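# Four arms unfold and latch a folding crate

## Task

A collapsible crate rests flat and folded on the floor. Erect it so that each of its four walls stands upright and every one of its four corner latches is engaged.

## Robot and tools

ROBOTS. Four identical i2rt Big YAM arms: arm1, arm2, arm3, arm4. Each has six revolute joints, a two-finger gripper and a wrist camera. The hand reaches roughly 1.0 m from the joint1 axis. Foot (base_link) poses in the scene frame, metres, quaternion wxyz; each foot faces along its own +x: arm1 (-0.344, +0.564, +0.400) q(+0.769, -0.004, +0.000, -0.639); arm2 (-0.347, -0.575, +0.384) q(+0.754, +0.000, +0.000, +0.657); arm3 (+0.320, +0.573, +0.372) q(+0.627, +0.001, -0.001, -0.779); arm4 (+0.356, -0.566, +0.334) q(+0.630, +0.000, +0.000, +0.777).

FRAME. A single shared scene frame, origin on the floor, +z up, metres. "hand" is the point between the finger pads, about 1 cm behind the tips; fingers point along the hand's +z and open along its y. hand_target is where the hand would sit at the joint targets currently held; under load the hand may stop short. Printed hand positions get less accurate at long reach.

CAMERAS. Fixed room cameras cam_high and cam_low; wrist cameras arm1_cam_wrist to arm4_cam_wrist (fisheye). All images are 672x504.

move. Optional keys arm1, arm2, arm3, arm4 (one object per arm) and cameras. An arm you omit keeps its previous command. Inside an arm's object:
- joints: absolute targets by name. joint1_rad -2.879..2.879 (base yaw, positive counter-clockwise seen from above, 0 = along foot +x); joint2_rad 0..3.141 (shoulder, 0 = upper arm pointing back roughly level, positive lifts it up then forward); joint3_rad 0..3.019 (elbow, 0 = folded, positive opens); joint4_rad -1.692..1.57 (hand pitch, positive tips fingers up); joint5_rad -1.57..1.57 (sideways swing, positive to the arm's right); joint6_rad -2.094..2.094 (roll, positive clockwise viewed from behind the hand). Radians. gripper_m 0..0.093 m, the fingertip gap. Done tolerances: ±0.045, ±0.14, ±0.09, ±0.055, ±0.03, ±0.035 rad, gripper ±0.003 m.
- target: a list of 7 numbers [x, y, z, qw, qx, qy, qz], an absolute hand pose in the scene frame (metres, unit quaternion), reached along a straight line starting from the current hand_target. When target is given, joints may contain only gripper_m.
- speed: top path speed in m/s, 0.002..0.5, default 0.25; only allowed with target. Rotation is capped at twice that value in rad/s.
All motions start together. Every hand path in one action finishes at the same time, paced by the slowest; paths run 0.5 to 10 s and are cut off at 10 s; an action never exceeds 15 s. Each control step clips the path pose to within 100 mm and 20 degrees of the measured hand, then uses damped inverse kinematics, favouring position. Expect errors of a centimetre or more, overshoot of speed near full stretch, and wide swings on joint moves. Paths ignore obstacles and other arms. cameras: a list of names, ["all"] or []; if omitted, a move with no action shows all, otherwise none. A move with no action returns full state, images and the scene number.

wait: seconds 0..10, optional cameras. Commands nothing new.
zoom_image: camera name and region [x0, y0, x1, y1] in pixels, origin top-left, at most 504 by 504; works only on a camera in the latest images.
read_manual: section "licences" (URDF licence texts only).
finished_scene: scene (this scene's number). Irreversible; the crate must remain set up with no robot help.

RESULTS. Per arm: joint_positions, Joint velocities (rad/s, gripper m/s; "within noise" when still), joint torques (N m, arm joints in order, include self-weight, offsets and noise; positive toward larger angle; joints 3 and 4 wrap at ±28), hand, hand_target, joint_status, hand_status, on_its_own ("held at" = current target, not reading). The "move" line lists each arm sent a motion with "done" or its worst status. "as last shown" marks arms not in the action; their statuses read "not commanded" and missing lines are unchanged. "pictures" gives image order; images may be slightly older than the state. Status words: off_target (stopped away, may still push); time_out (joints hold targets near where they stood and keep pushing; send the reported position to relax); not_followed (a safety check withheld targets, "joint command not followed" or "pose unreachable"; the robot may keep trying until given new targets); limit_stop_at_motor_heat (resend target). An unknown key makes a call invalid (later calls still run); an out-of-range value is refused, and a refusal or stop cancels the rest of that reply's move, wait and finished_scene calls.

GRIPPER. Gripping a hard part at full force reads up to 0.005 m narrower than the part (some read up to 0.002 wider). Empty and closed reads 0.000..0.003. Grip is light just under first-contact width and reaches full force about 0.005 m below it. Release by commanding well above the reading. Force is about 50 to 64 N per pad.

AVOID. Any firm contact between robots ends the scene, including one gripper closing on another's fingers; the self-collision check can be late and permits fingers, gripper housings and wrist cameras to meet. Arms never stop on contact and keep pushing. Do not drop parts, release moving parts, slam, hit fixed or heavy things, or let anything fall far. Holding loads, staying stretched or pushing at an unreachable pose heats motors: MOTOR HOT appears near 85 °C, and at 100 °C the arm goes limp (OVER-TEMPERATURE FAULT) for 30 to 60 s or more. The scene keeps running while you think, holding the last command.

Each tool is called after ">>>" as name(argument=value, ...), one argument or row to a line, values as JSON.

## Session

>>> move(
)

Scene clock: 0.00 s.
Joint torques (N m): no reading
Motor temperatures (°C): arm1=[27 28 28 28 23 23 25] | arm2=[24 25 23 25 28 27 25] | arm3=[26 24 27 24 26 24 27] | arm4=[25 26 26 31 26 25 27]
Heat: arm1: hottest joint2_rad 28 °C; arm2: hottest joint5_rad 28 °C; arm3: hottest joint3_rad 27 °C; arm4: hottest joint4_rad 31 °C.
Joint velocities: within noise
arm1.joint_positions: joint1_rad=-0.585 joint2_rad=+0.467 joint3_rad=+1.640 joint4_rad=-1.554 joint5_rad=+0.191 joint6_rad=-0.040 gripper_m=+0.09396
arm1.joint_status: not commanded
arm1.hand: x=-0.4062 y=+0.4986 z=+1.0234 quat_wxyz=(-0.233, -0.706, -0.424, +0.517) (m; scene frame)
arm1.hand_target: x=-0.4048 y=+0.5020 z=+1.0297 quat_wxyz=(-0.238, -0.702, -0.420, +0.523) (m; scene frame)
arm1.hand_status: not commanded
arm2.joint_positions: joint1_rad=+0.742 joint2_rad=+0.378 joint3_rad=+1.702 joint4_rad=-1.262 joint5_rad=-0.142 joint6_rad=-0.320 gripper_m=+0.09396
arm2.joint_status: not commanded
arm2.hand: x=-0.3865 y=-0.5610 z=+1.1031 quat_wxyz=(-0.397, +0.664, -0.167, -0.611) (m; scene frame)
arm2.hand_target: x=-0.3859 y=-0.5619 z=+1.1085 quat_wxyz=(-0.399, +0.660, -0.165, -0.614) (m; scene frame)
arm2.hand_status: not commanded
arm3.joint_positions: joint1_rad=+0.368 joint2_rad=+0.508 joint3_rad=+1.375 joint4_rad=-1.360 joint5_rad=-0.070 joint6_rad=+0.635 gripper_m=+0.09396
arm3.joint_status: not commanded
arm3.hand: x=+0.3593 y=+0.3880 z=+0.9196 quat_wxyz=(-0.486, -0.725, -0.459, +0.167) (m; scene frame)
arm3.hand_target: x=+0.3588 y=+0.3913 z=+0.9281 quat_wxyz=(-0.494, -0.720, -0.456, +0.170) (m; scene frame)
arm3.hand_status: not commanded
arm4.joint_positions: joint1_rad=+0.790 joint2_rad=+0.548 joint3_rad=+1.366 joint4_rad=-1.267 joint5_rad=+0.241 joint6_rad=-0.097 gripper_m=+0.09396
arm4.joint_status: not commanded
arm4.hand: x=+0.1989 y=-0.4149 z=+0.8936 quat_wxyz=(-0.270, +0.802, -0.260, -0.465) (m; scene frame)
arm4.hand_target: x=+0.2019 y=-0.4169 z=+0.9028 quat_wxyz=(-0.272, +0.796, -0.260, -0.474) (m; scene frame)
arm4.hand_status: not commanded
pictures: arm1_cam_wrist, arm2_cam_wrist, arm3_cam_wrist, arm4_cam_wrist, cam_high, cam_low

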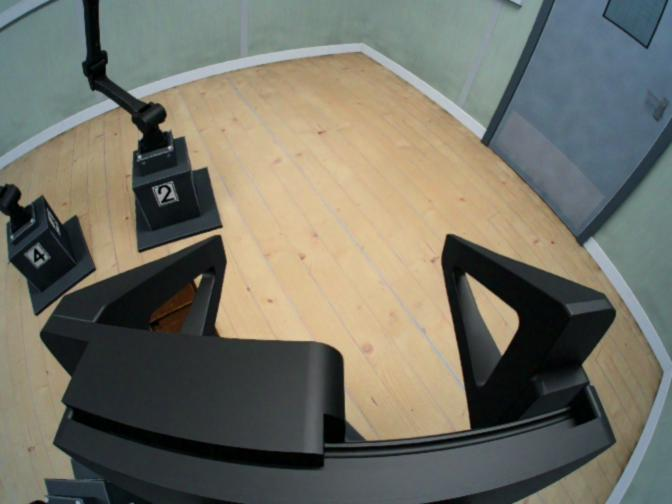

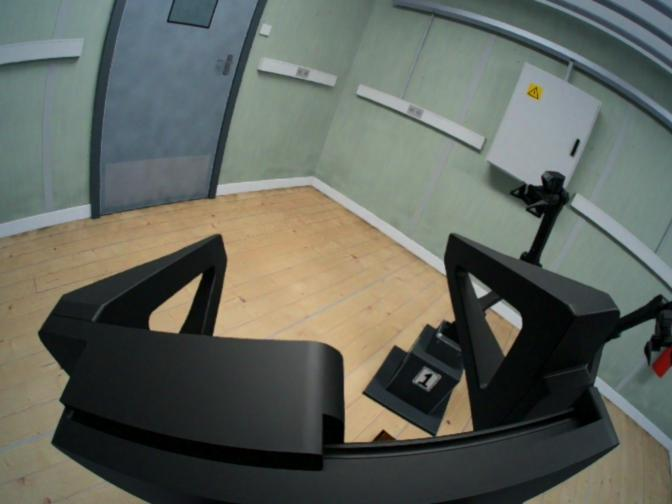

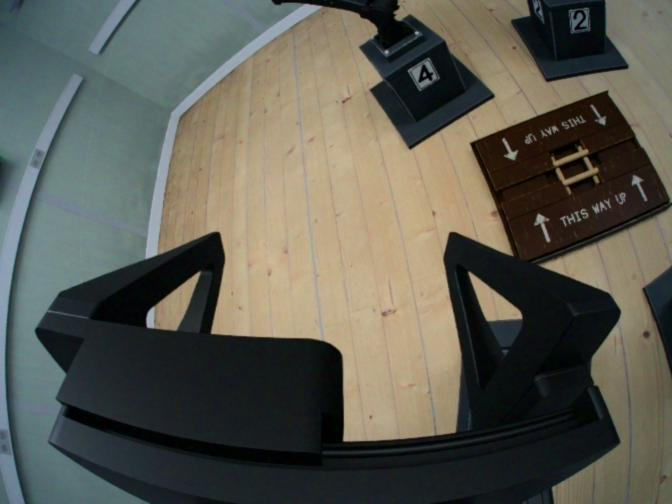

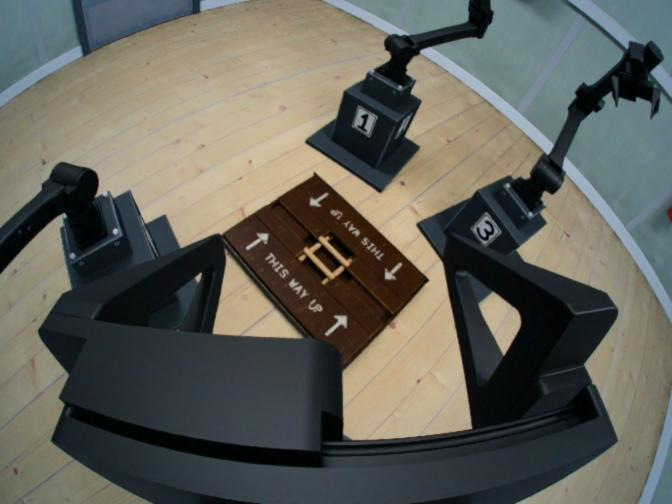

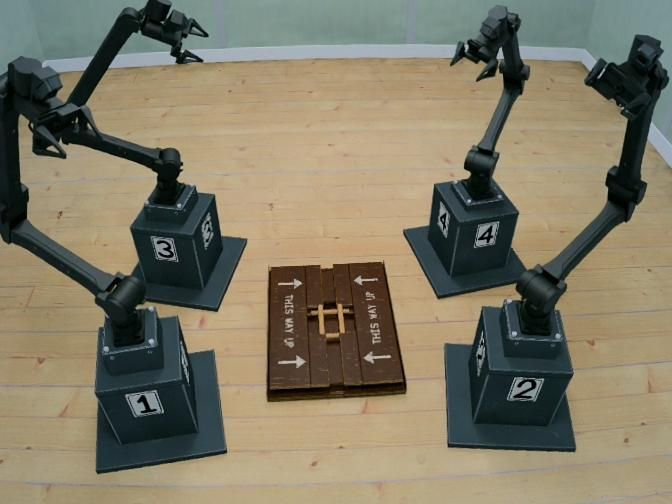

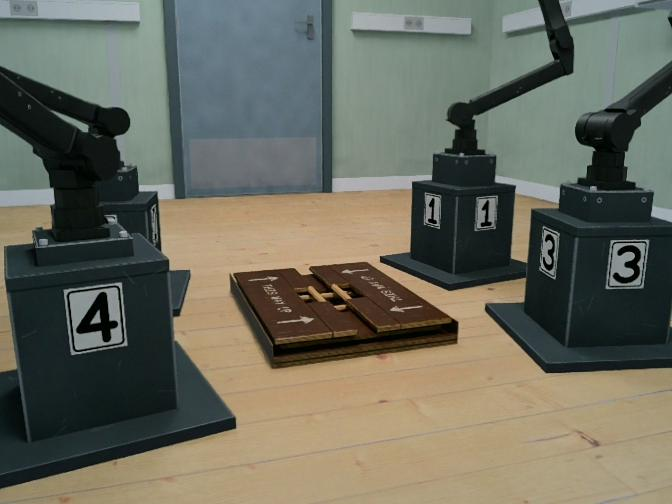

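>>> zoom_image(
  camera="cam_high",
  region=[250, 250, 420, 410],
)

>>> zoom_image(
  camera="cam_low",
  region=[220, 250, 470, 380],
)

>>> zoom_image(
  camera="arm4_cam_wrist",
  region=[210, 160, 440, 370],
)

>>> zoom_image(
  camera="arm3_cam_wrist",
  region=[450, 70, 672, 280],
)

Scaled by 2.965 from the camera's 672x504 image, which has a finer 960x720 frame.

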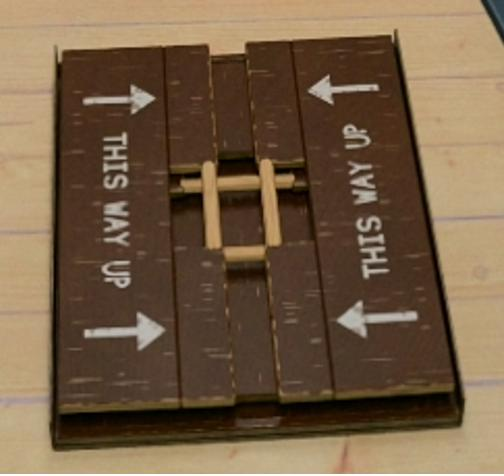

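Scaled by 2.016 from the camera's 672x504 image, which has a finer 960x720 frame.

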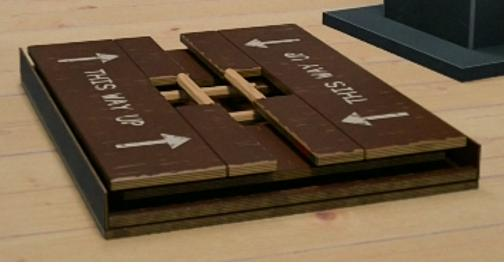

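Scaled by 2.191 from the camera's 672x504 image, which has a finer 960x720 frame.

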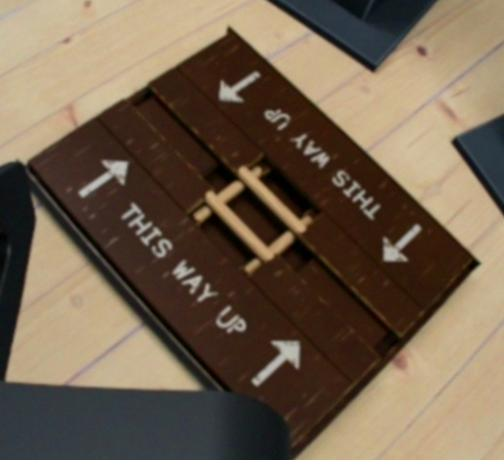

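Scaled by 2.270 from the camera's 672x504 image, which has a finer 960x720 frame.

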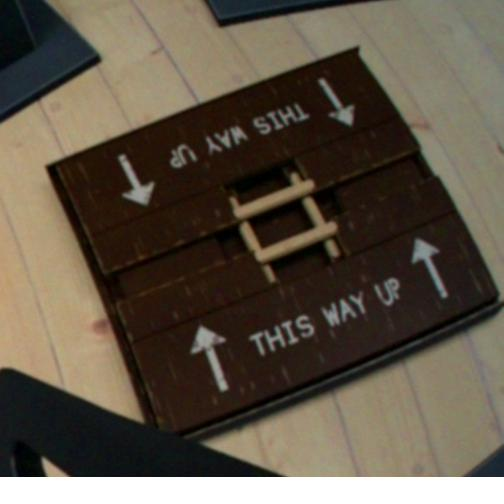

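>>> zoom_image(
  camera="cam_high",
  region=[80, 260, 250, 480],
)

>>> zoom_image(
  camera="cam_high",
  region=[430, 260, 600, 480],
)

>>> zoom_image(
  camera="cam_high",
  region=[120, 140, 260, 320],
)

>>> zoom_image(
  camera="cam_high",
  region=[400, 140, 540, 320],
)

Scaled by 2.291 from the camera's 672x504 image, which has a finer 960x720 frame.

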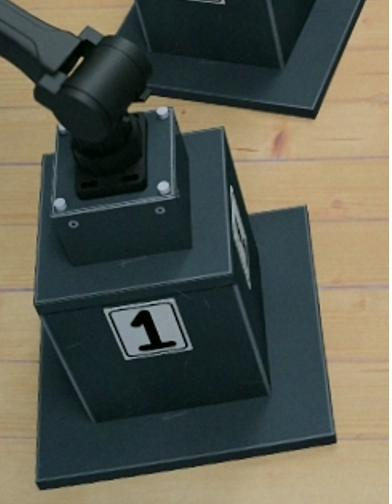

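Scaled by 2.291 from the camera's 672x504 image, which has a finer 960x720 frame.

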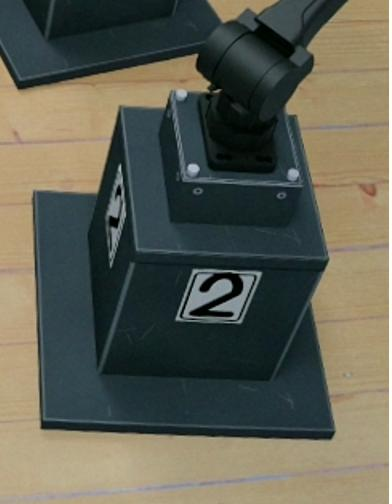

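Scaled by 2.800 from the camera's 672x504 image, which has a finer 960x720 frame.

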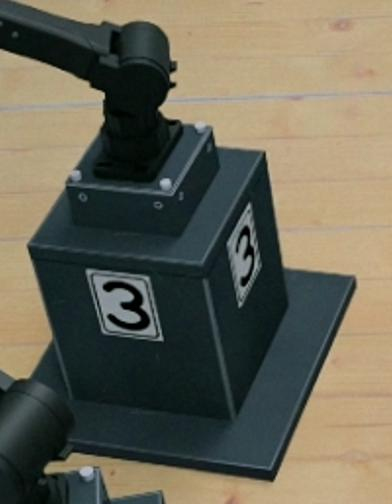

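Scaled by 2.800 from the camera's 672x504 image, which has a finer 960x720 frame.

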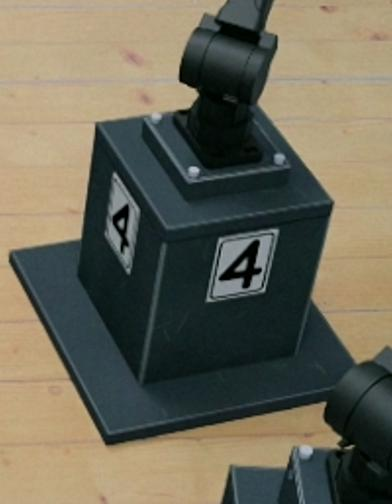

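>>> move(
  arm2={"target": [-0.05, -0.08, 0.42, 0.2706, -0.6533, 0.6533, 0.2706], "speed": 0.3},
  cameras=["arm2_cam_wrist", "cam_high", "cam_low"],
)

Scene clock: 62.43 s.
Joint torques (N m): arm1=[0.15 7.06 5.23 2.5 0.16 0.07] | arm2=[-0.09 9.17 6.32 1.85 0.21 -0.11] | arm3=[-0.62 1.26 7.24 2.26 0.14 -0.01] | arm4=[1.73 3.25 10.07 1.87 -0.04 0.11]
Motor temperatures (°C): arm1=[27 28 30 28 23 23 25] | arm2=[24 26 24 25 28 26 25] | arm3=[26 24 29 24 26 23 27] | arm4=[25 26 30 31 26 25 27]
Heat: arm1: hottest joint3_rad 30 °C; arm2: hottest joint5_rad 28 °C; arm3: hottest joint3_rad 29 °C; arm4: hottest joint4_rad 31 °C.
move: arm2 not_followed
Joint velocities: within noise
arm1, arm3, arm4: as last shown
arm2.joint_positions: joint1_rad=+1.735 joint2_rad=+0.010 joint3_rad=+1.113 joint4_rad=-1.674 joint5_rad=+1.258 joint6_rad=+0.231 gripper_m=+0.09396
arm2.joint_status: not commanded
arm2.on_its_own: joint1_rad is held at +1.725, not at its first target +0.742; joint2_rad is held at +0.010, not at its first target +0.384; joint3_rad is held at +1.143, not at its first target +1.713; joint4_rad is held at -1.657, not at its first target -1.255; joint5_rad is held at +1.255, not at its first target -0.142; joint6_rad is held at +0.222, not at its first target -0.320
arm2.hand: x=-0.2748 y=-0.4071 z=+0.8584 quat_wxyz=(-0.463, +0.677, -0.352, -0.451) (m; scene frame)
arm2.hand_target: x=-0.2682 y=-0.4071 z=+0.8684 quat_wxyz=(-0.454, +0.669, -0.360, -0.465) (m; scene frame)
arm2.hand_status: not_followed (0.591 m and 46.2 deg from the pose sent, 0.901 m and 70.7 deg at the start; pose on its path clipped on 65 of 107 steps; a joint's target at an end of its range on 76 of 107 steps)
pictures: arm2_cam_wrist, cam_high, cam_low
pose unreachable (arm2 arm): on one or more control steps of this call this arm could not follow its commanded pose, so it was not sent that pose on those steps. On the call's last step it was still not sent that pose. It may still have moved: this result reports where it is.
cause: moving toward the commanded pose would bring two parts of the arm too close to each other (its wrist (the part past joint 4) and its wrist camera, 1 mm apart when it was first held).

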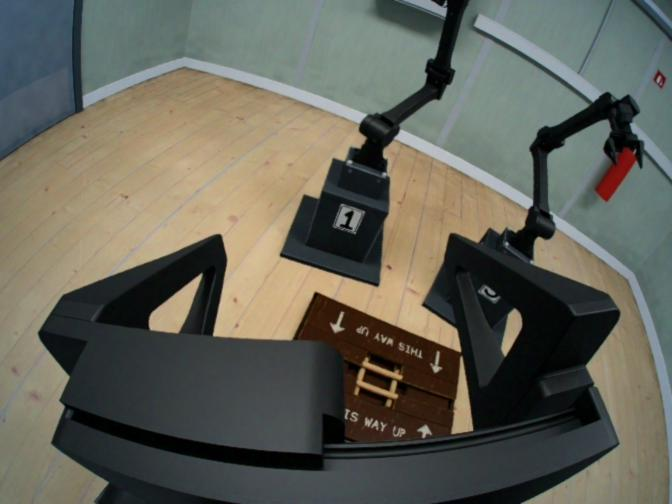

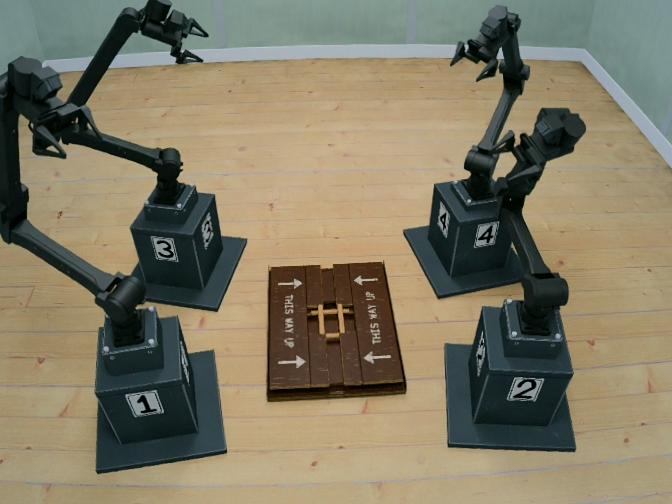

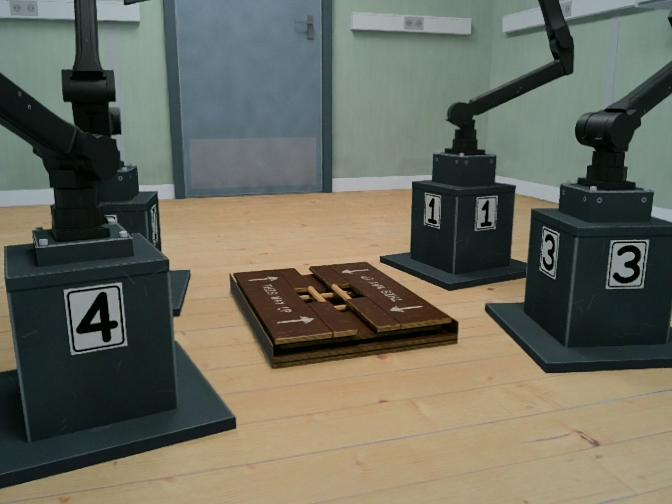

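>>> move(
  arm2={"joints": {"joint1_rad": -0.4, "joint2_rad": 0.7, "joint3_rad": 1.3, "joint4_rad": -0.6, "joint5_rad": 0.0, "joint6_rad": 0.0}},
)

>>> move(
  arm2={"joints": {"joint1_rad": -0.4, "joint2_rad": 1.72, "joint3_rad": 0.885, "joint4_rad": 0.05, "joint5_rad": 0.0, "joint6_rad": 0.0}},
  cameras=["arm2_cam_wrist", "cam_high", "cam_low"],
)

Scene clock: 71.07 s.
Joint torques (N m): arm1=[0.38 6.83 5.12 2.32 0.19 0.14] | arm2=[-0.79 -1.67 9.14 2.37 -0.11 -0.13] | arm3=[-0.91 2.02 7.27 2.39 0.13 0.01] | arm4=[1.73 3.31 10.09 1.87 -0.04 0.11]
Motor temperatures (°C): arm1=[27 28 30 28 23 23 25] | arm2=[24 26 24 25 28 26 25] | arm3=[26 24 29 24 26 23 27] | arm4=[25 26 31 31 26 25 27]
Heat: arm1: hottest joint3_rad 30 °C; arm2: hottest joint5_rad 28 °C; arm3: hottest joint3_rad 29 °C; arm4: hottest joint3_rad 31 °C.
move: arm2 done
Joint velocities: within noise
arm1, arm3, arm4: as last shown
arm2.joint_positions: joint1_rad=-0.401 joint2_rad=+0.714 joint3_rad=+1.272 joint4_rad=-0.622 joint5_rad=+0.011 joint6_rad=+0.018 gripper_m=+0.09398
arm2.joint_status: all done
arm2.hand: x=-0.1652 y=-0.2744 z=+1.0008 quat_wxyz=(-0.594, +0.351, -0.639, -0.340) (m; scene frame)
arm2.hand_target: x=-0.1667 y=-0.2816 z=+1.0226 quat_wxyz=(-0.613, +0.343, -0.623, -0.345) (m; scene frame)
arm2.hand_status: not commanded
pictures: none

Scene clock: 72.80 s.
Joint torques (N m): arm1=[-0.38 7.12 5.14 2.56 0.15 0.05] | arm2=[-0.03 -14.86 7.06 2.04 -0.11 -0.13] | arm3=[-0.15 2.08 7.2 2.43 0.11 0.04] | arm4=[1.67 3.25 10.07 1.85 -0.04 0.11]
Motor temperatures (°C): arm1=[27 28 30 28 23 23 25] | arm2=[24 26 24 25 28 26 25] | arm3=[26 24 29 24 26 23 27] | arm4=[25 26 31 31 26 25 27]
Heat: arm1: hottest joint3_rad 30 °C; arm2: hottest joint5_rad 28 °C; arm3: hottest joint3_rad 29 °C; arm4: hottest joint3_rad 31 °C.
move: arm2 done
Joint velocities: within noise
arm1, arm3, arm4: as last shown
arm2.joint_positions: joint1_rad=-0.401 joint2_rad=+1.716 joint3_rad=+0.867 joint4_rad=+0.030 joint5_rad=+0.002 joint6_rad=+0.008 gripper_m=+0.09398
arm2.joint_status: all done
arm2.hand: x=-0.0566 y=-0.0893 z=+0.4123 quat_wxyz=(-0.320, +0.456, -0.810, -0.182) (m; scene frame)
arm2.hand_target: x=-0.0514 y=-0.0789 z=+0.4208 quat_wxyz=(-0.333, +0.457, -0.803, -0.190) (m; scene frame)
arm2.hand_status: not commanded
pictures: arm2_cam_wrist, cam_high, cam_low

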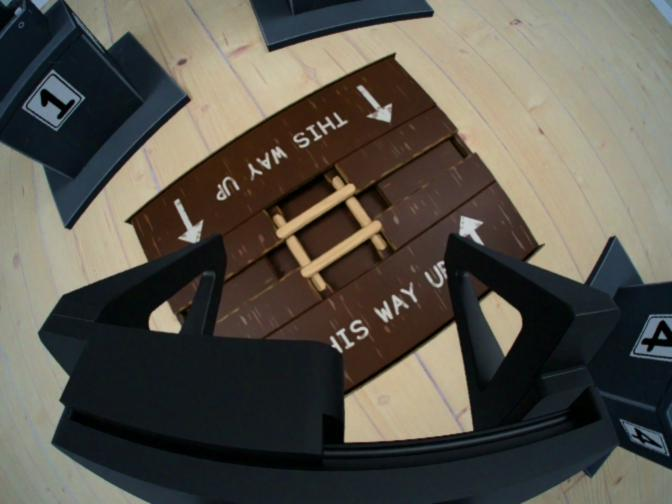

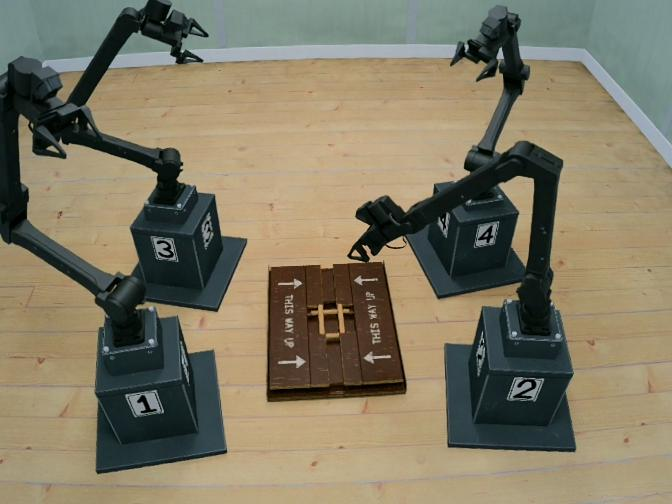

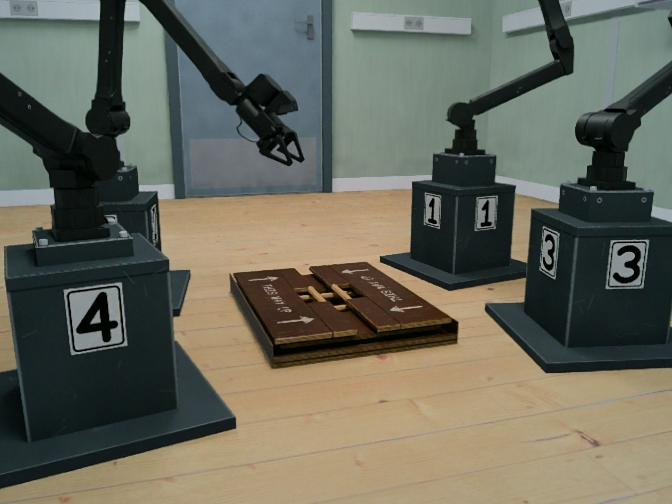

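>>> zoom_image(
  camera="arm2_cam_wrist",
  region=[220, 130, 460, 310],
)

>>> zoom_image(
  camera="arm2_cam_wrist",
  region=[110, 30, 560, 400],
)

>>> zoom_image(
  camera="cam_low",
  region=[230, 255, 350, 345],
)

>>> zoom_image(
  camera="cam_low",
  region=[340, 270, 480, 370],
)

Scaled by 2.100 from the camera's 672x504 image, which has a finer 960x720 frame.

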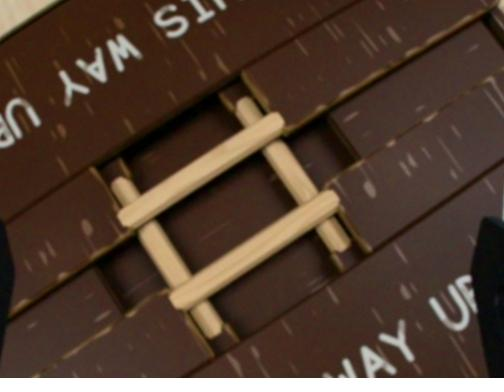

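Scaled by 1.120 from the camera's 672x504 image, which has a finer 960x720 frame.

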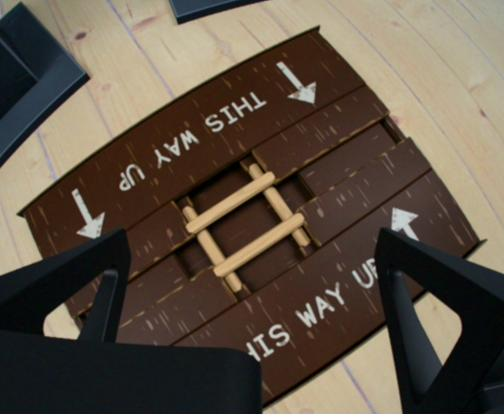

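Scaled by 4.200 from the camera's 672x504 image, which has a finer 960x720 frame.

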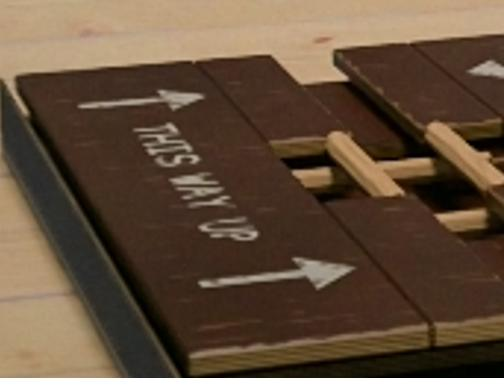

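Scaled by 3.600 from the camera's 672x504 image, which has a finer 960x720 frame.

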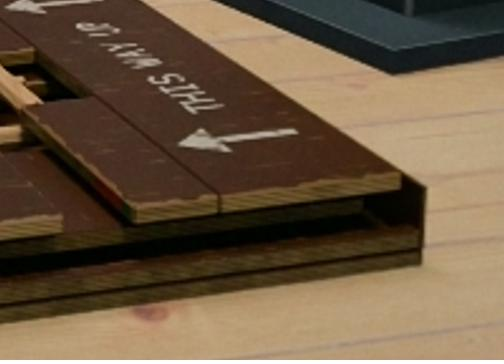

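>>> move(
  arm2={"joints": {"joint1_rad": 0.0, "joint2_rad": 1.5, "joint3_rad": 0.916, "joint4_rad": -0.878, "joint5_rad": 0.0, "joint6_rad": -0.4}},
)

>>> move(
  arm1={"joints": {"joint1_rad": 0.35, "joint2_rad": 2.1, "joint3_rad": 1.71, "joint4_rad": -1.15, "joint5_rad": 0.0, "joint6_rad": -1.08, "gripper_m": 0.06}},
  cameras=["arm1_cam_wrist", "cam_high", "cam_low"],
)

Scene clock: 134.53 s.
Joint torques (N m): arm1=[0.15 6.53 5.18 2.5 0.14 0.1] | arm2=[-0.56 -11.99 7.8 0.14 -0.01 -0.13] | arm3=[-1.14 1.79 7.21 2.35 0.14 0.03] | arm4=[1.73 3.31 10.07 1.85 -0.04 0.11]
Motor temperatures (°C): arm1=[27 28 30 28 23 23 24] | arm2=[24 27 26 25 27 26 25] | arm3=[26 24 30 24 26 23 27] | arm4=[25 26 31 31 26 25 26]
Heat: arm1: hottest joint3_rad 30 °C; arm2: hottest joint2_rad 27 °C; arm3: hottest joint3_rad 30 °C; arm4: hottest joint3_rad 31 °C.
move: arm2 done
Joint velocities: within noise
arm1, arm3, arm4: as last shown
arm2.joint_positions: joint1_rad=+0.006 joint2_rad=+1.498 joint3_rad=+0.892 joint4_rad=-0.867 joint5_rad=+0.001 joint6_rad=-0.400 gripper_m=+0.09398
arm2.joint_status: all done
arm2.hand: x=-0.2941 y=-0.1785 z=+0.4331 quat_wxyz=(-0.043, +0.795, -0.605, -0.024) (m; scene frame)
arm2.hand_target: x=-0.2907 y=-0.1705 z=+0.4399 quat_wxyz=(-0.048, +0.795, -0.604, -0.026) (m; scene frame)
arm2.hand_status: not commanded
pictures: none

Scene clock: 136.43 s.
Joint torques (N m): arm1=[-1.2 -24 8.73 0.54 0.07 -0.05] | arm2=[-0.56 -11.93 7.8 0.14 -0.01 -0.13] | arm3=[-0.67 1.2 7.21 2.39 0.11 0.02] | arm4=[1.73 3.31 10.07 1.85 -0.04 0.11]
Motor temperatures (°C): arm1=[27 28 30 28 23 23 24] | arm2=[24 27 26 25 27 26 25] | arm3=[26 24 30 24 26 23 27] | arm4=[25 26 31 31 26 25 26]
Heat: arm1: hottest joint3_rad 30 °C; arm2: hottest joint2_rad 27 °C; arm3: hottest joint3_rad 30 °C; arm4: hottest joint3_rad 31 °C.
move: arm1 done
Joint velocities: within noise
arm1.joint_positions: joint1_rad=+0.363 joint2_rad=+2.106 joint3_rad=+1.694 joint4_rad=-1.149 joint5_rad=+0.008 joint6_rad=-1.064 gripper_m=+0.06006
arm1.joint_status: all done
arm1.hand: x=-0.0201 y=+0.0293 z=+0.4214 quat_wxyz=(+0.004, +0.020, -1.000, +0.009) (m; scene frame)
arm1.hand_target: x=-0.0218 y=+0.0220 z=+0.4231 quat_wxyz=(+0.002, +0.024, -1.000, +0.012) (m; scene frame)
arm1.hand_status: not commanded
arm2, arm3, arm4: as last shown
arm2.hand_target: x=-0.2907 y=-0.1704 z=+0.4400 quat_wxyz=(-0.048, +0.795, -0.604, -0.026) (m; scene frame)
pictures: arm1_cam_wrist, cam_high, cam_low

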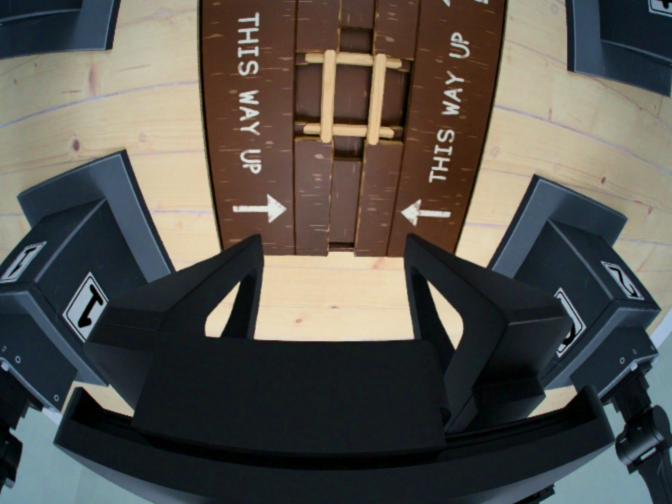

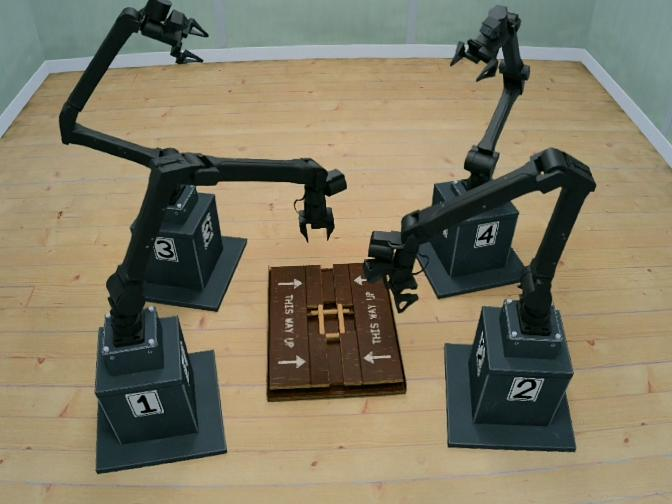

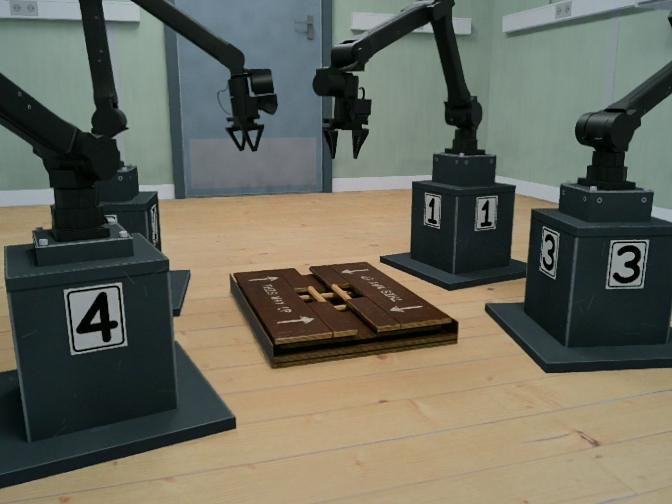

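>>> move(
  arm1={"target": [-0.013, 0.034, 0.17, 0, -0.009, 1, 0], "speed": 0.2, "joints": {"gripper_m": 0.046}},
  cameras=["arm1_cam_wrist", "cam_low"],
)

>>> zoom_image(
  camera="arm1_cam_wrist",
  region=[200, 0, 500, 300],
)

Scene clock: 146.27 s.
Joint torques (N m): arm1=[0.09 -25.05 8.1 0.75 -0.02 0.23] | arm2=[-0.5 -11.99 7.8 0.14 0 -0.12] | arm3=[-0.44 1.67 7.24 2.35 0.15 0.01] | arm4=[1.73 3.25 10.07 1.85 -0.03 0.11]
Motor temperatures (°C): arm1=[27 29 31 28 23 23 24] | arm2=[24 26 26 25 27 26 25] | arm3=[26 24 30 24 26 23 27] | arm4=[25 26 31 31 26 24 26]
Heat: arm1: hottest joint3_rad 31 °C; arm2: hottest joint5_rad 27 °C; arm3: hottest joint3_rad 30 °C; arm4: hottest joint3_rad 31 °C.
move: arm1 off_target
Joint velocities: within noise
arm1.joint_positions: joint1_rad=+0.370 joint2_rad=+2.501 joint3_rad=+1.626 joint4_rad=-0.744 joint5_rad=-0.007 joint6_rad=-1.044 gripper_m=+0.04606
arm1.joint_status: all done
arm1.hand: x=-0.0292 y=+0.0543 z=+0.1628 quat_wxyz=(+0.012, +0.014, -1.000, -0.020) (m; scene frame)
arm1.hand_target: x=-0.0114 y=+0.0385 z=+0.1717 quat_wxyz=(-0.001, +0.012, -1.000, +0.000) (m; scene frame)
arm1.hand_status: off_target (0.027 m and 2.7 deg from the pose sent, 0.252 m and 1.7 deg at the start)
arm2, arm3, arm4: as last shown
pictures: arm1_cam_wrist, cam_low

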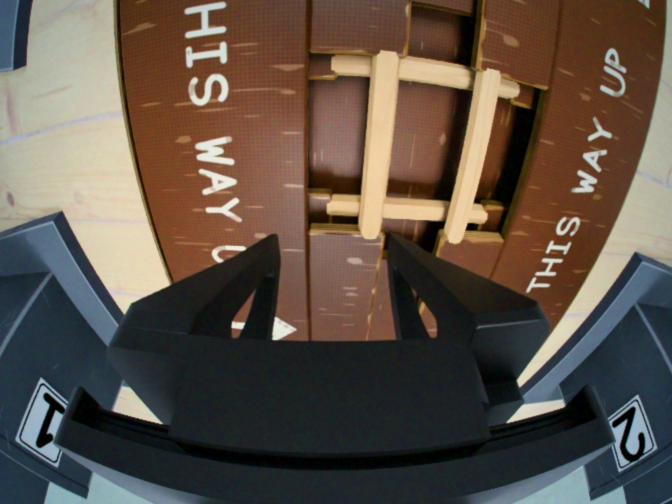

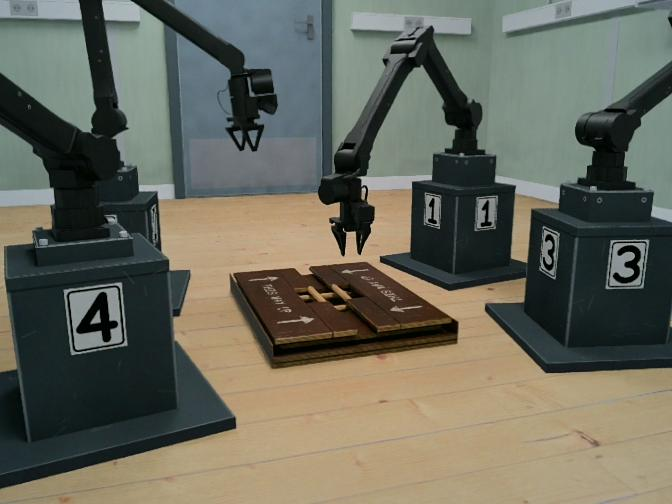

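Scaled by 1.680 from the camera's 672x504 image, which has a finer 960x720 frame.

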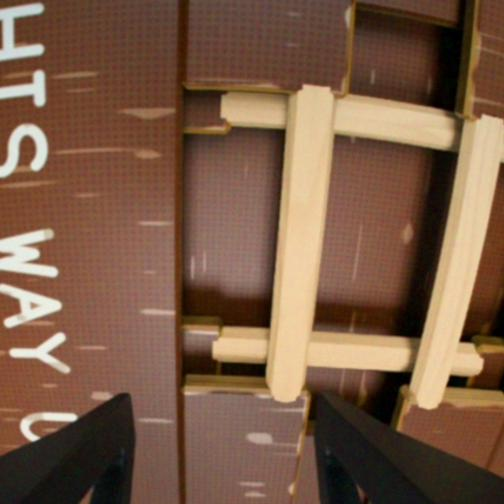

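>>> move(
  arm1={"target": [0.010, 0.013, 0.145, 0, -0.005, 1, 0], "speed": 0.2},
  cameras=["arm1_cam_wrist", "cam_low"],
)

>>> zoom_image(
  camera="cam_low",
  region=[260, 200, 420, 340],
)

Scene clock: 151.43 s.
Joint torques (N m): arm1=[0.09 -25.05 8.66 0.1 0.03 0.24] | arm2=[-0.56 -11.99 7.82 0.16 0 -0.12] | arm3=[-0.97 1.9 7.17 2.35 0.11 0.01] | arm4=[1.73 3.31 10.07 1.87 -0.04 0.11]
Motor temperatures (°C): arm1=[27 30 31 28 23 23 24] | arm2=[24 26 26 25 27 26 25] | arm3=[26 24 30 24 26 23 27] | arm4=[25 26 32 31 26 24 26]
Heat: arm1: hottest joint3_rad 31 °C; arm2: hottest joint5_rad 27 °C; arm3: hottest joint3_rad 30 °C; arm4: hottest joint3_rad 32 °C.
move: arm1 off_target
Joint velocities: within noise
arm1.joint_positions: joint1_rad=+0.379 joint2_rad=+2.603 joint3_rad=+1.792 joint4_rad=-0.781 joint5_rad=-0.007 joint6_rad=-1.023 gripper_m=+0.04605
arm1.joint_status: not commanded
arm1.hand: x=-0.0032 y=+0.0231 z=+0.1423 quat_wxyz=(+0.006, +0.008, -1.000, -0.008) (m; scene frame)
arm1.hand_target: x=+0.0095 y=+0.0144 z=+0.1442 quat_wxyz=(+0.001, +0.005, -1.000, +0.000) (m; scene frame)
arm1.hand_status: off_target (0.017 m and 1.2 deg from the pose sent, 0.060 m and 2.8 deg at the start)
arm2, arm3, arm4: as last shown
pictures: arm1_cam_wrist, cam_low

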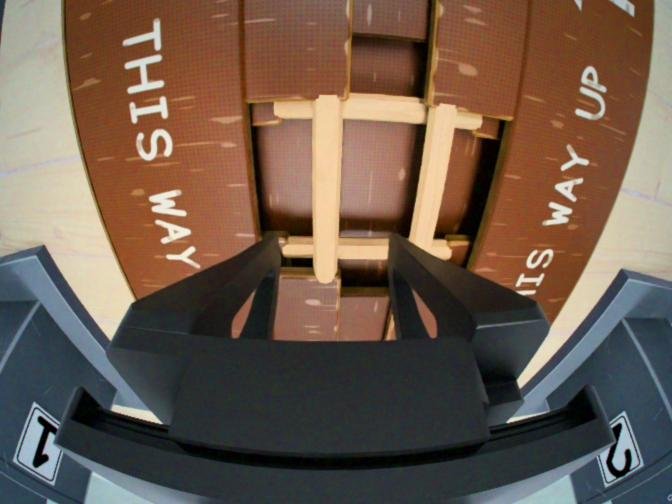

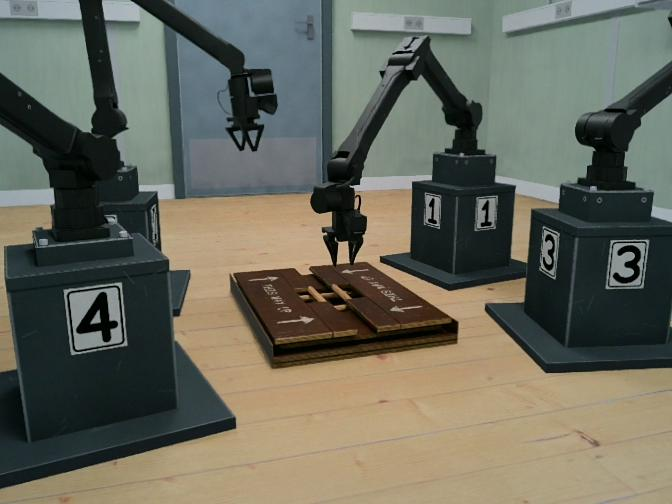

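Scaled by 3.150 from the camera's 672x504 image, which has a finer 960x720 frame.

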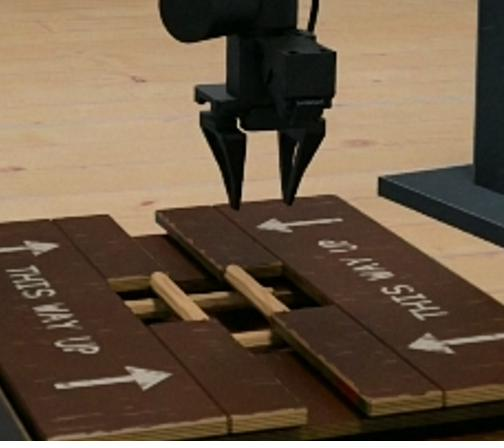

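>>> move(
  arm1={"target": [0.006, 0.017, 0.095, 0, -0.005, 1, 0], "speed": 0.15},
  cameras=["arm1_cam_wrist", "cam_low", "cam_high"],
)

>>> zoom_image(
  camera="cam_low",
  region=[260, 200, 420, 340],
)

>>> zoom_image(
  camera="arm1_cam_wrist",
  region=[200, 50, 500, 350],
)

Scene clock: 157.13 s.
Joint torques (N m): arm1=[0.85 -25.41 8.24 0.8 0 0.19] | arm2=[-0.56 -11.99 7.8 0.14 -0.01 -0.13] | arm3=[-0.97 1.73 7.23 2.28 0.12 0.03] | arm4=[1.73 3.25 10.07 1.85 -0.04 0.11]
Motor temperatures (°C): arm1=[27 31 31 28 23 23 24] | arm2=[24 26 27 25 27 26 25] | arm3=[26 24 30 24 26 23 27] | arm4=[25 26 32 31 26 24 26]
Heat: arm1: hottest joint2_rad 31 °C; arm2: hottest joint3_rad 27 °C; arm3: hottest joint3_rad 30 °C; arm4: hottest joint3_rad 32 °C.
move: arm1 off_target
Joint velocities: within noise
arm1.joint_positions: joint1_rad=+0.379 joint2_rad=+2.702 joint3_rad=+1.829 joint4_rad=-0.738 joint5_rad=-0.007 joint6_rad=-1.023 gripper_m=+0.04605
arm1.joint_status: not commanded
arm1.hand: x=-0.0091 y=+0.0317 z=+0.0909 quat_wxyz=(+0.010, +0.008, -1.000, -0.016) (m; scene frame)
arm1.hand_target: x=+0.0058 y=+0.0174 z=+0.0960 quat_wxyz=(-0.001, +0.005, -1.000, +0.001) (m; scene frame)
arm1.hand_status: off_target (0.021 m and 2.2 deg from the pose sent, 0.049 m and 1.2 deg at the start)
arm2: as last shown
arm3.joint_positions: joint1_rad=+0.368 joint2_rad=+0.508 joint3_rad=+1.375 joint4_rad=-1.360 joint5_rad=-0.070 joint6_rad=+0.635 gripper_m=+0.09396
arm3.joint_status: not commanded
arm3.hand: x=+0.3593 y=+0.3880 z=+0.9196 quat_wxyz=(-0.486, -0.725, -0.459, +0.167) (m; scene frame)
arm3.hand_target: x=+0.3588 y=+0.3913 z=+0.9281 quat_wxyz=(-0.494, -0.720, -0.456, +0.170) (m; scene frame)
arm3.hand_status: not commanded
arm4.joint_positions: joint1_rad=+0.790 joint2_rad=+0.548 joint3_rad=+1.366 joint4_rad=-1.267 joint5_rad=+0.241 joint6_rad=-0.097 gripper_m=+0.09396
arm4.joint_status: not commanded
arm4.hand: x=+0.1989 y=-0.4149 z=+0.8936 quat_wxyz=(-0.270, +0.802, -0.260, -0.465) (m; scene frame)
arm4.hand_target: x=+0.2019 y=-0.4169 z=+0.9028 quat_wxyz=(-0.272, +0.796, -0.260, -0.474) (m; scene frame)
arm4.hand_status: not commanded
pictures: arm1_cam_wrist, cam_high, cam_low

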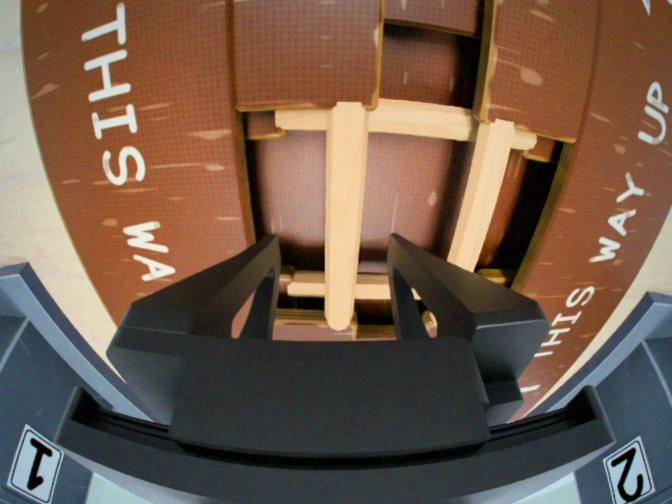

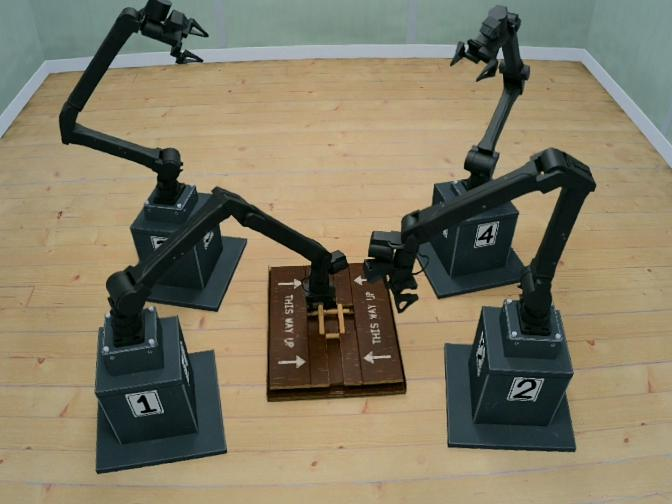

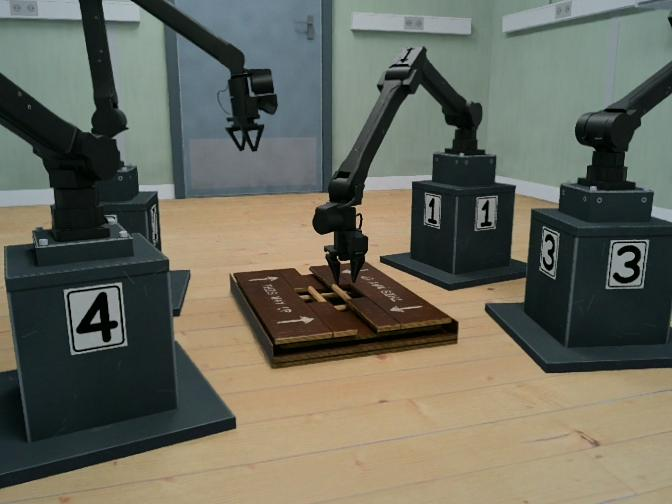

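Scaled by 3.150 from the camera's 672x504 image, which has a finer 960x720 frame.

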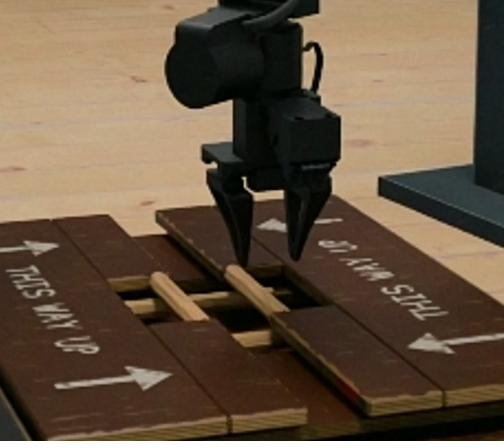

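Scaled by 1.680 from the camera's 672x504 image, which has a finer 960x720 frame.

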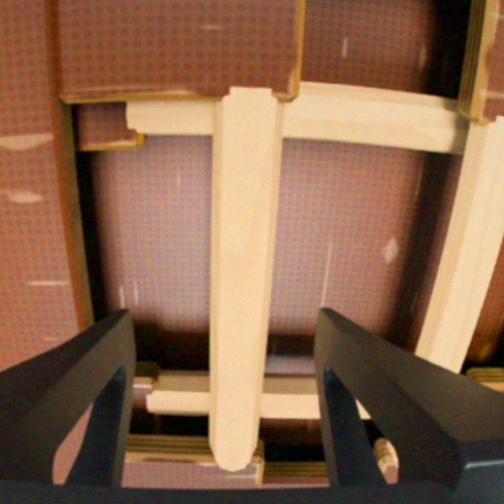

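>>> move(
  arm1={"target": [-0.003, 0.0125, 0.062, 0, -0.005, 1, 0], "speed": 0.1},
  cameras=["arm1_cam_wrist", "cam_low"],
)

>>> zoom_image(
  camera="cam_low",
  region=[260, 200, 420, 340],
)

>>> zoom_image(
  camera="arm1_cam_wrist",
  region=[200, 50, 500, 350],
)

Scene clock: 171.83 s.
Joint torques (N m): arm1=[-1.38 -25.41 7.94 0.96 0.05 0.05] | arm2=[-0.62 -11.99 7.82 0.14 -0.01 -0.13] | arm3=[-0.79 1.79 7.21 2.36 0.15 -0.04] | arm4=[1.73 3.31 10.07 1.87 -0.04 0.11]
Motor temperatures (°C): arm1=[27 33 31 28 23 23 24] | arm2=[24 26 27 25 27 26 25] | arm3=[26 24 30 24 26 23 27] | arm4=[25 26 32 31 26 24 26]
Heat: arm1: hottest joint2_rad 33 °C; arm2: hottest joint3_rad 27 °C; arm3: hottest joint3_rad 30 °C; arm4: hottest joint3_rad 32 °C.
move: arm1 off_target
Joint velocities: within noise
arm1.joint_positions: joint1_rad=+0.379 joint2_rad=+2.769 joint3_rad=+1.878 joint4_rad=-0.715 joint5_rad=-0.007 joint6_rad=-1.023 gripper_m=+0.04605
arm1.joint_status: not commanded
arm1.hand: x=-0.0084 y=+0.0301 z=+0.0611 quat_wxyz=(+0.009, +0.008, -1.000, -0.014) (m; scene frame)
arm1.hand_target: x=-0.0031 y=+0.0129 z=+0.0631 quat_wxyz=(+0.000, +0.005, -1.000, +0.000) (m; scene frame)
arm1.hand_status: off_target (0.018 m and 2.0 deg from the pose sent, 0.035 m and 2.2 deg at the start)
arm2, arm3, arm4: as last shown
pictures: arm1_cam_wrist, cam_low

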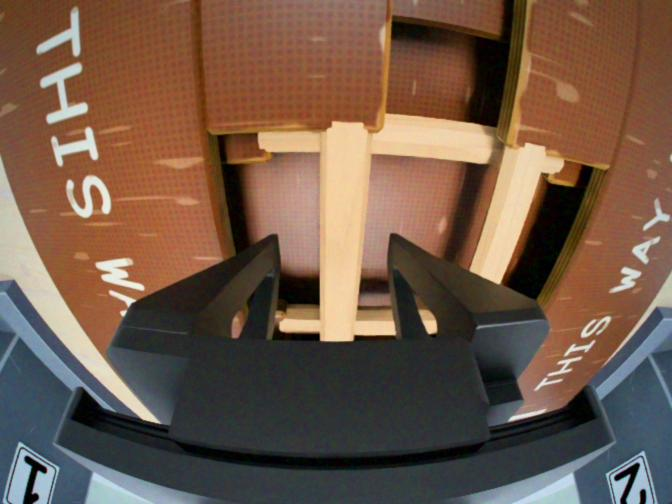

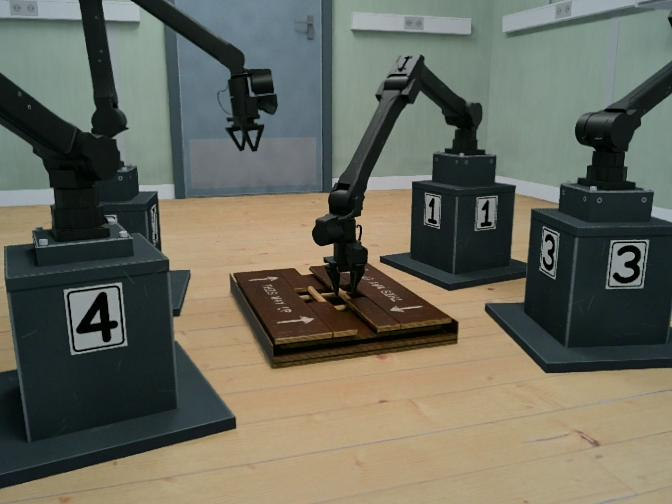

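Scaled by 3.150 from the camera's 672x504 image, which has a finer 960x720 frame.

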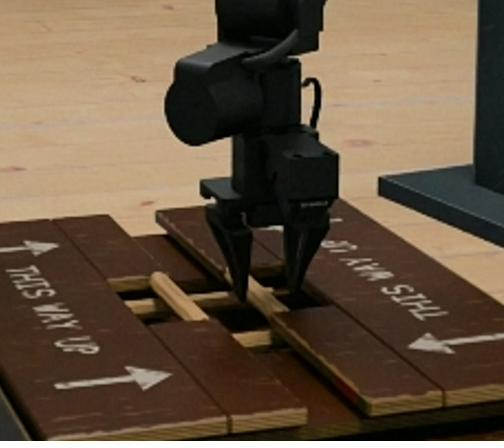

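Scaled by 1.680 from the camera's 672x504 image, which has a finer 960x720 frame.

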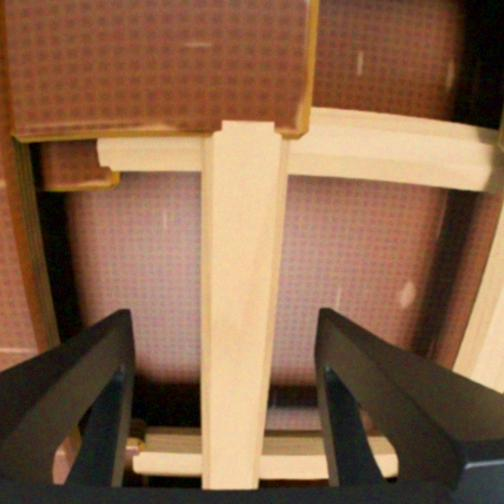

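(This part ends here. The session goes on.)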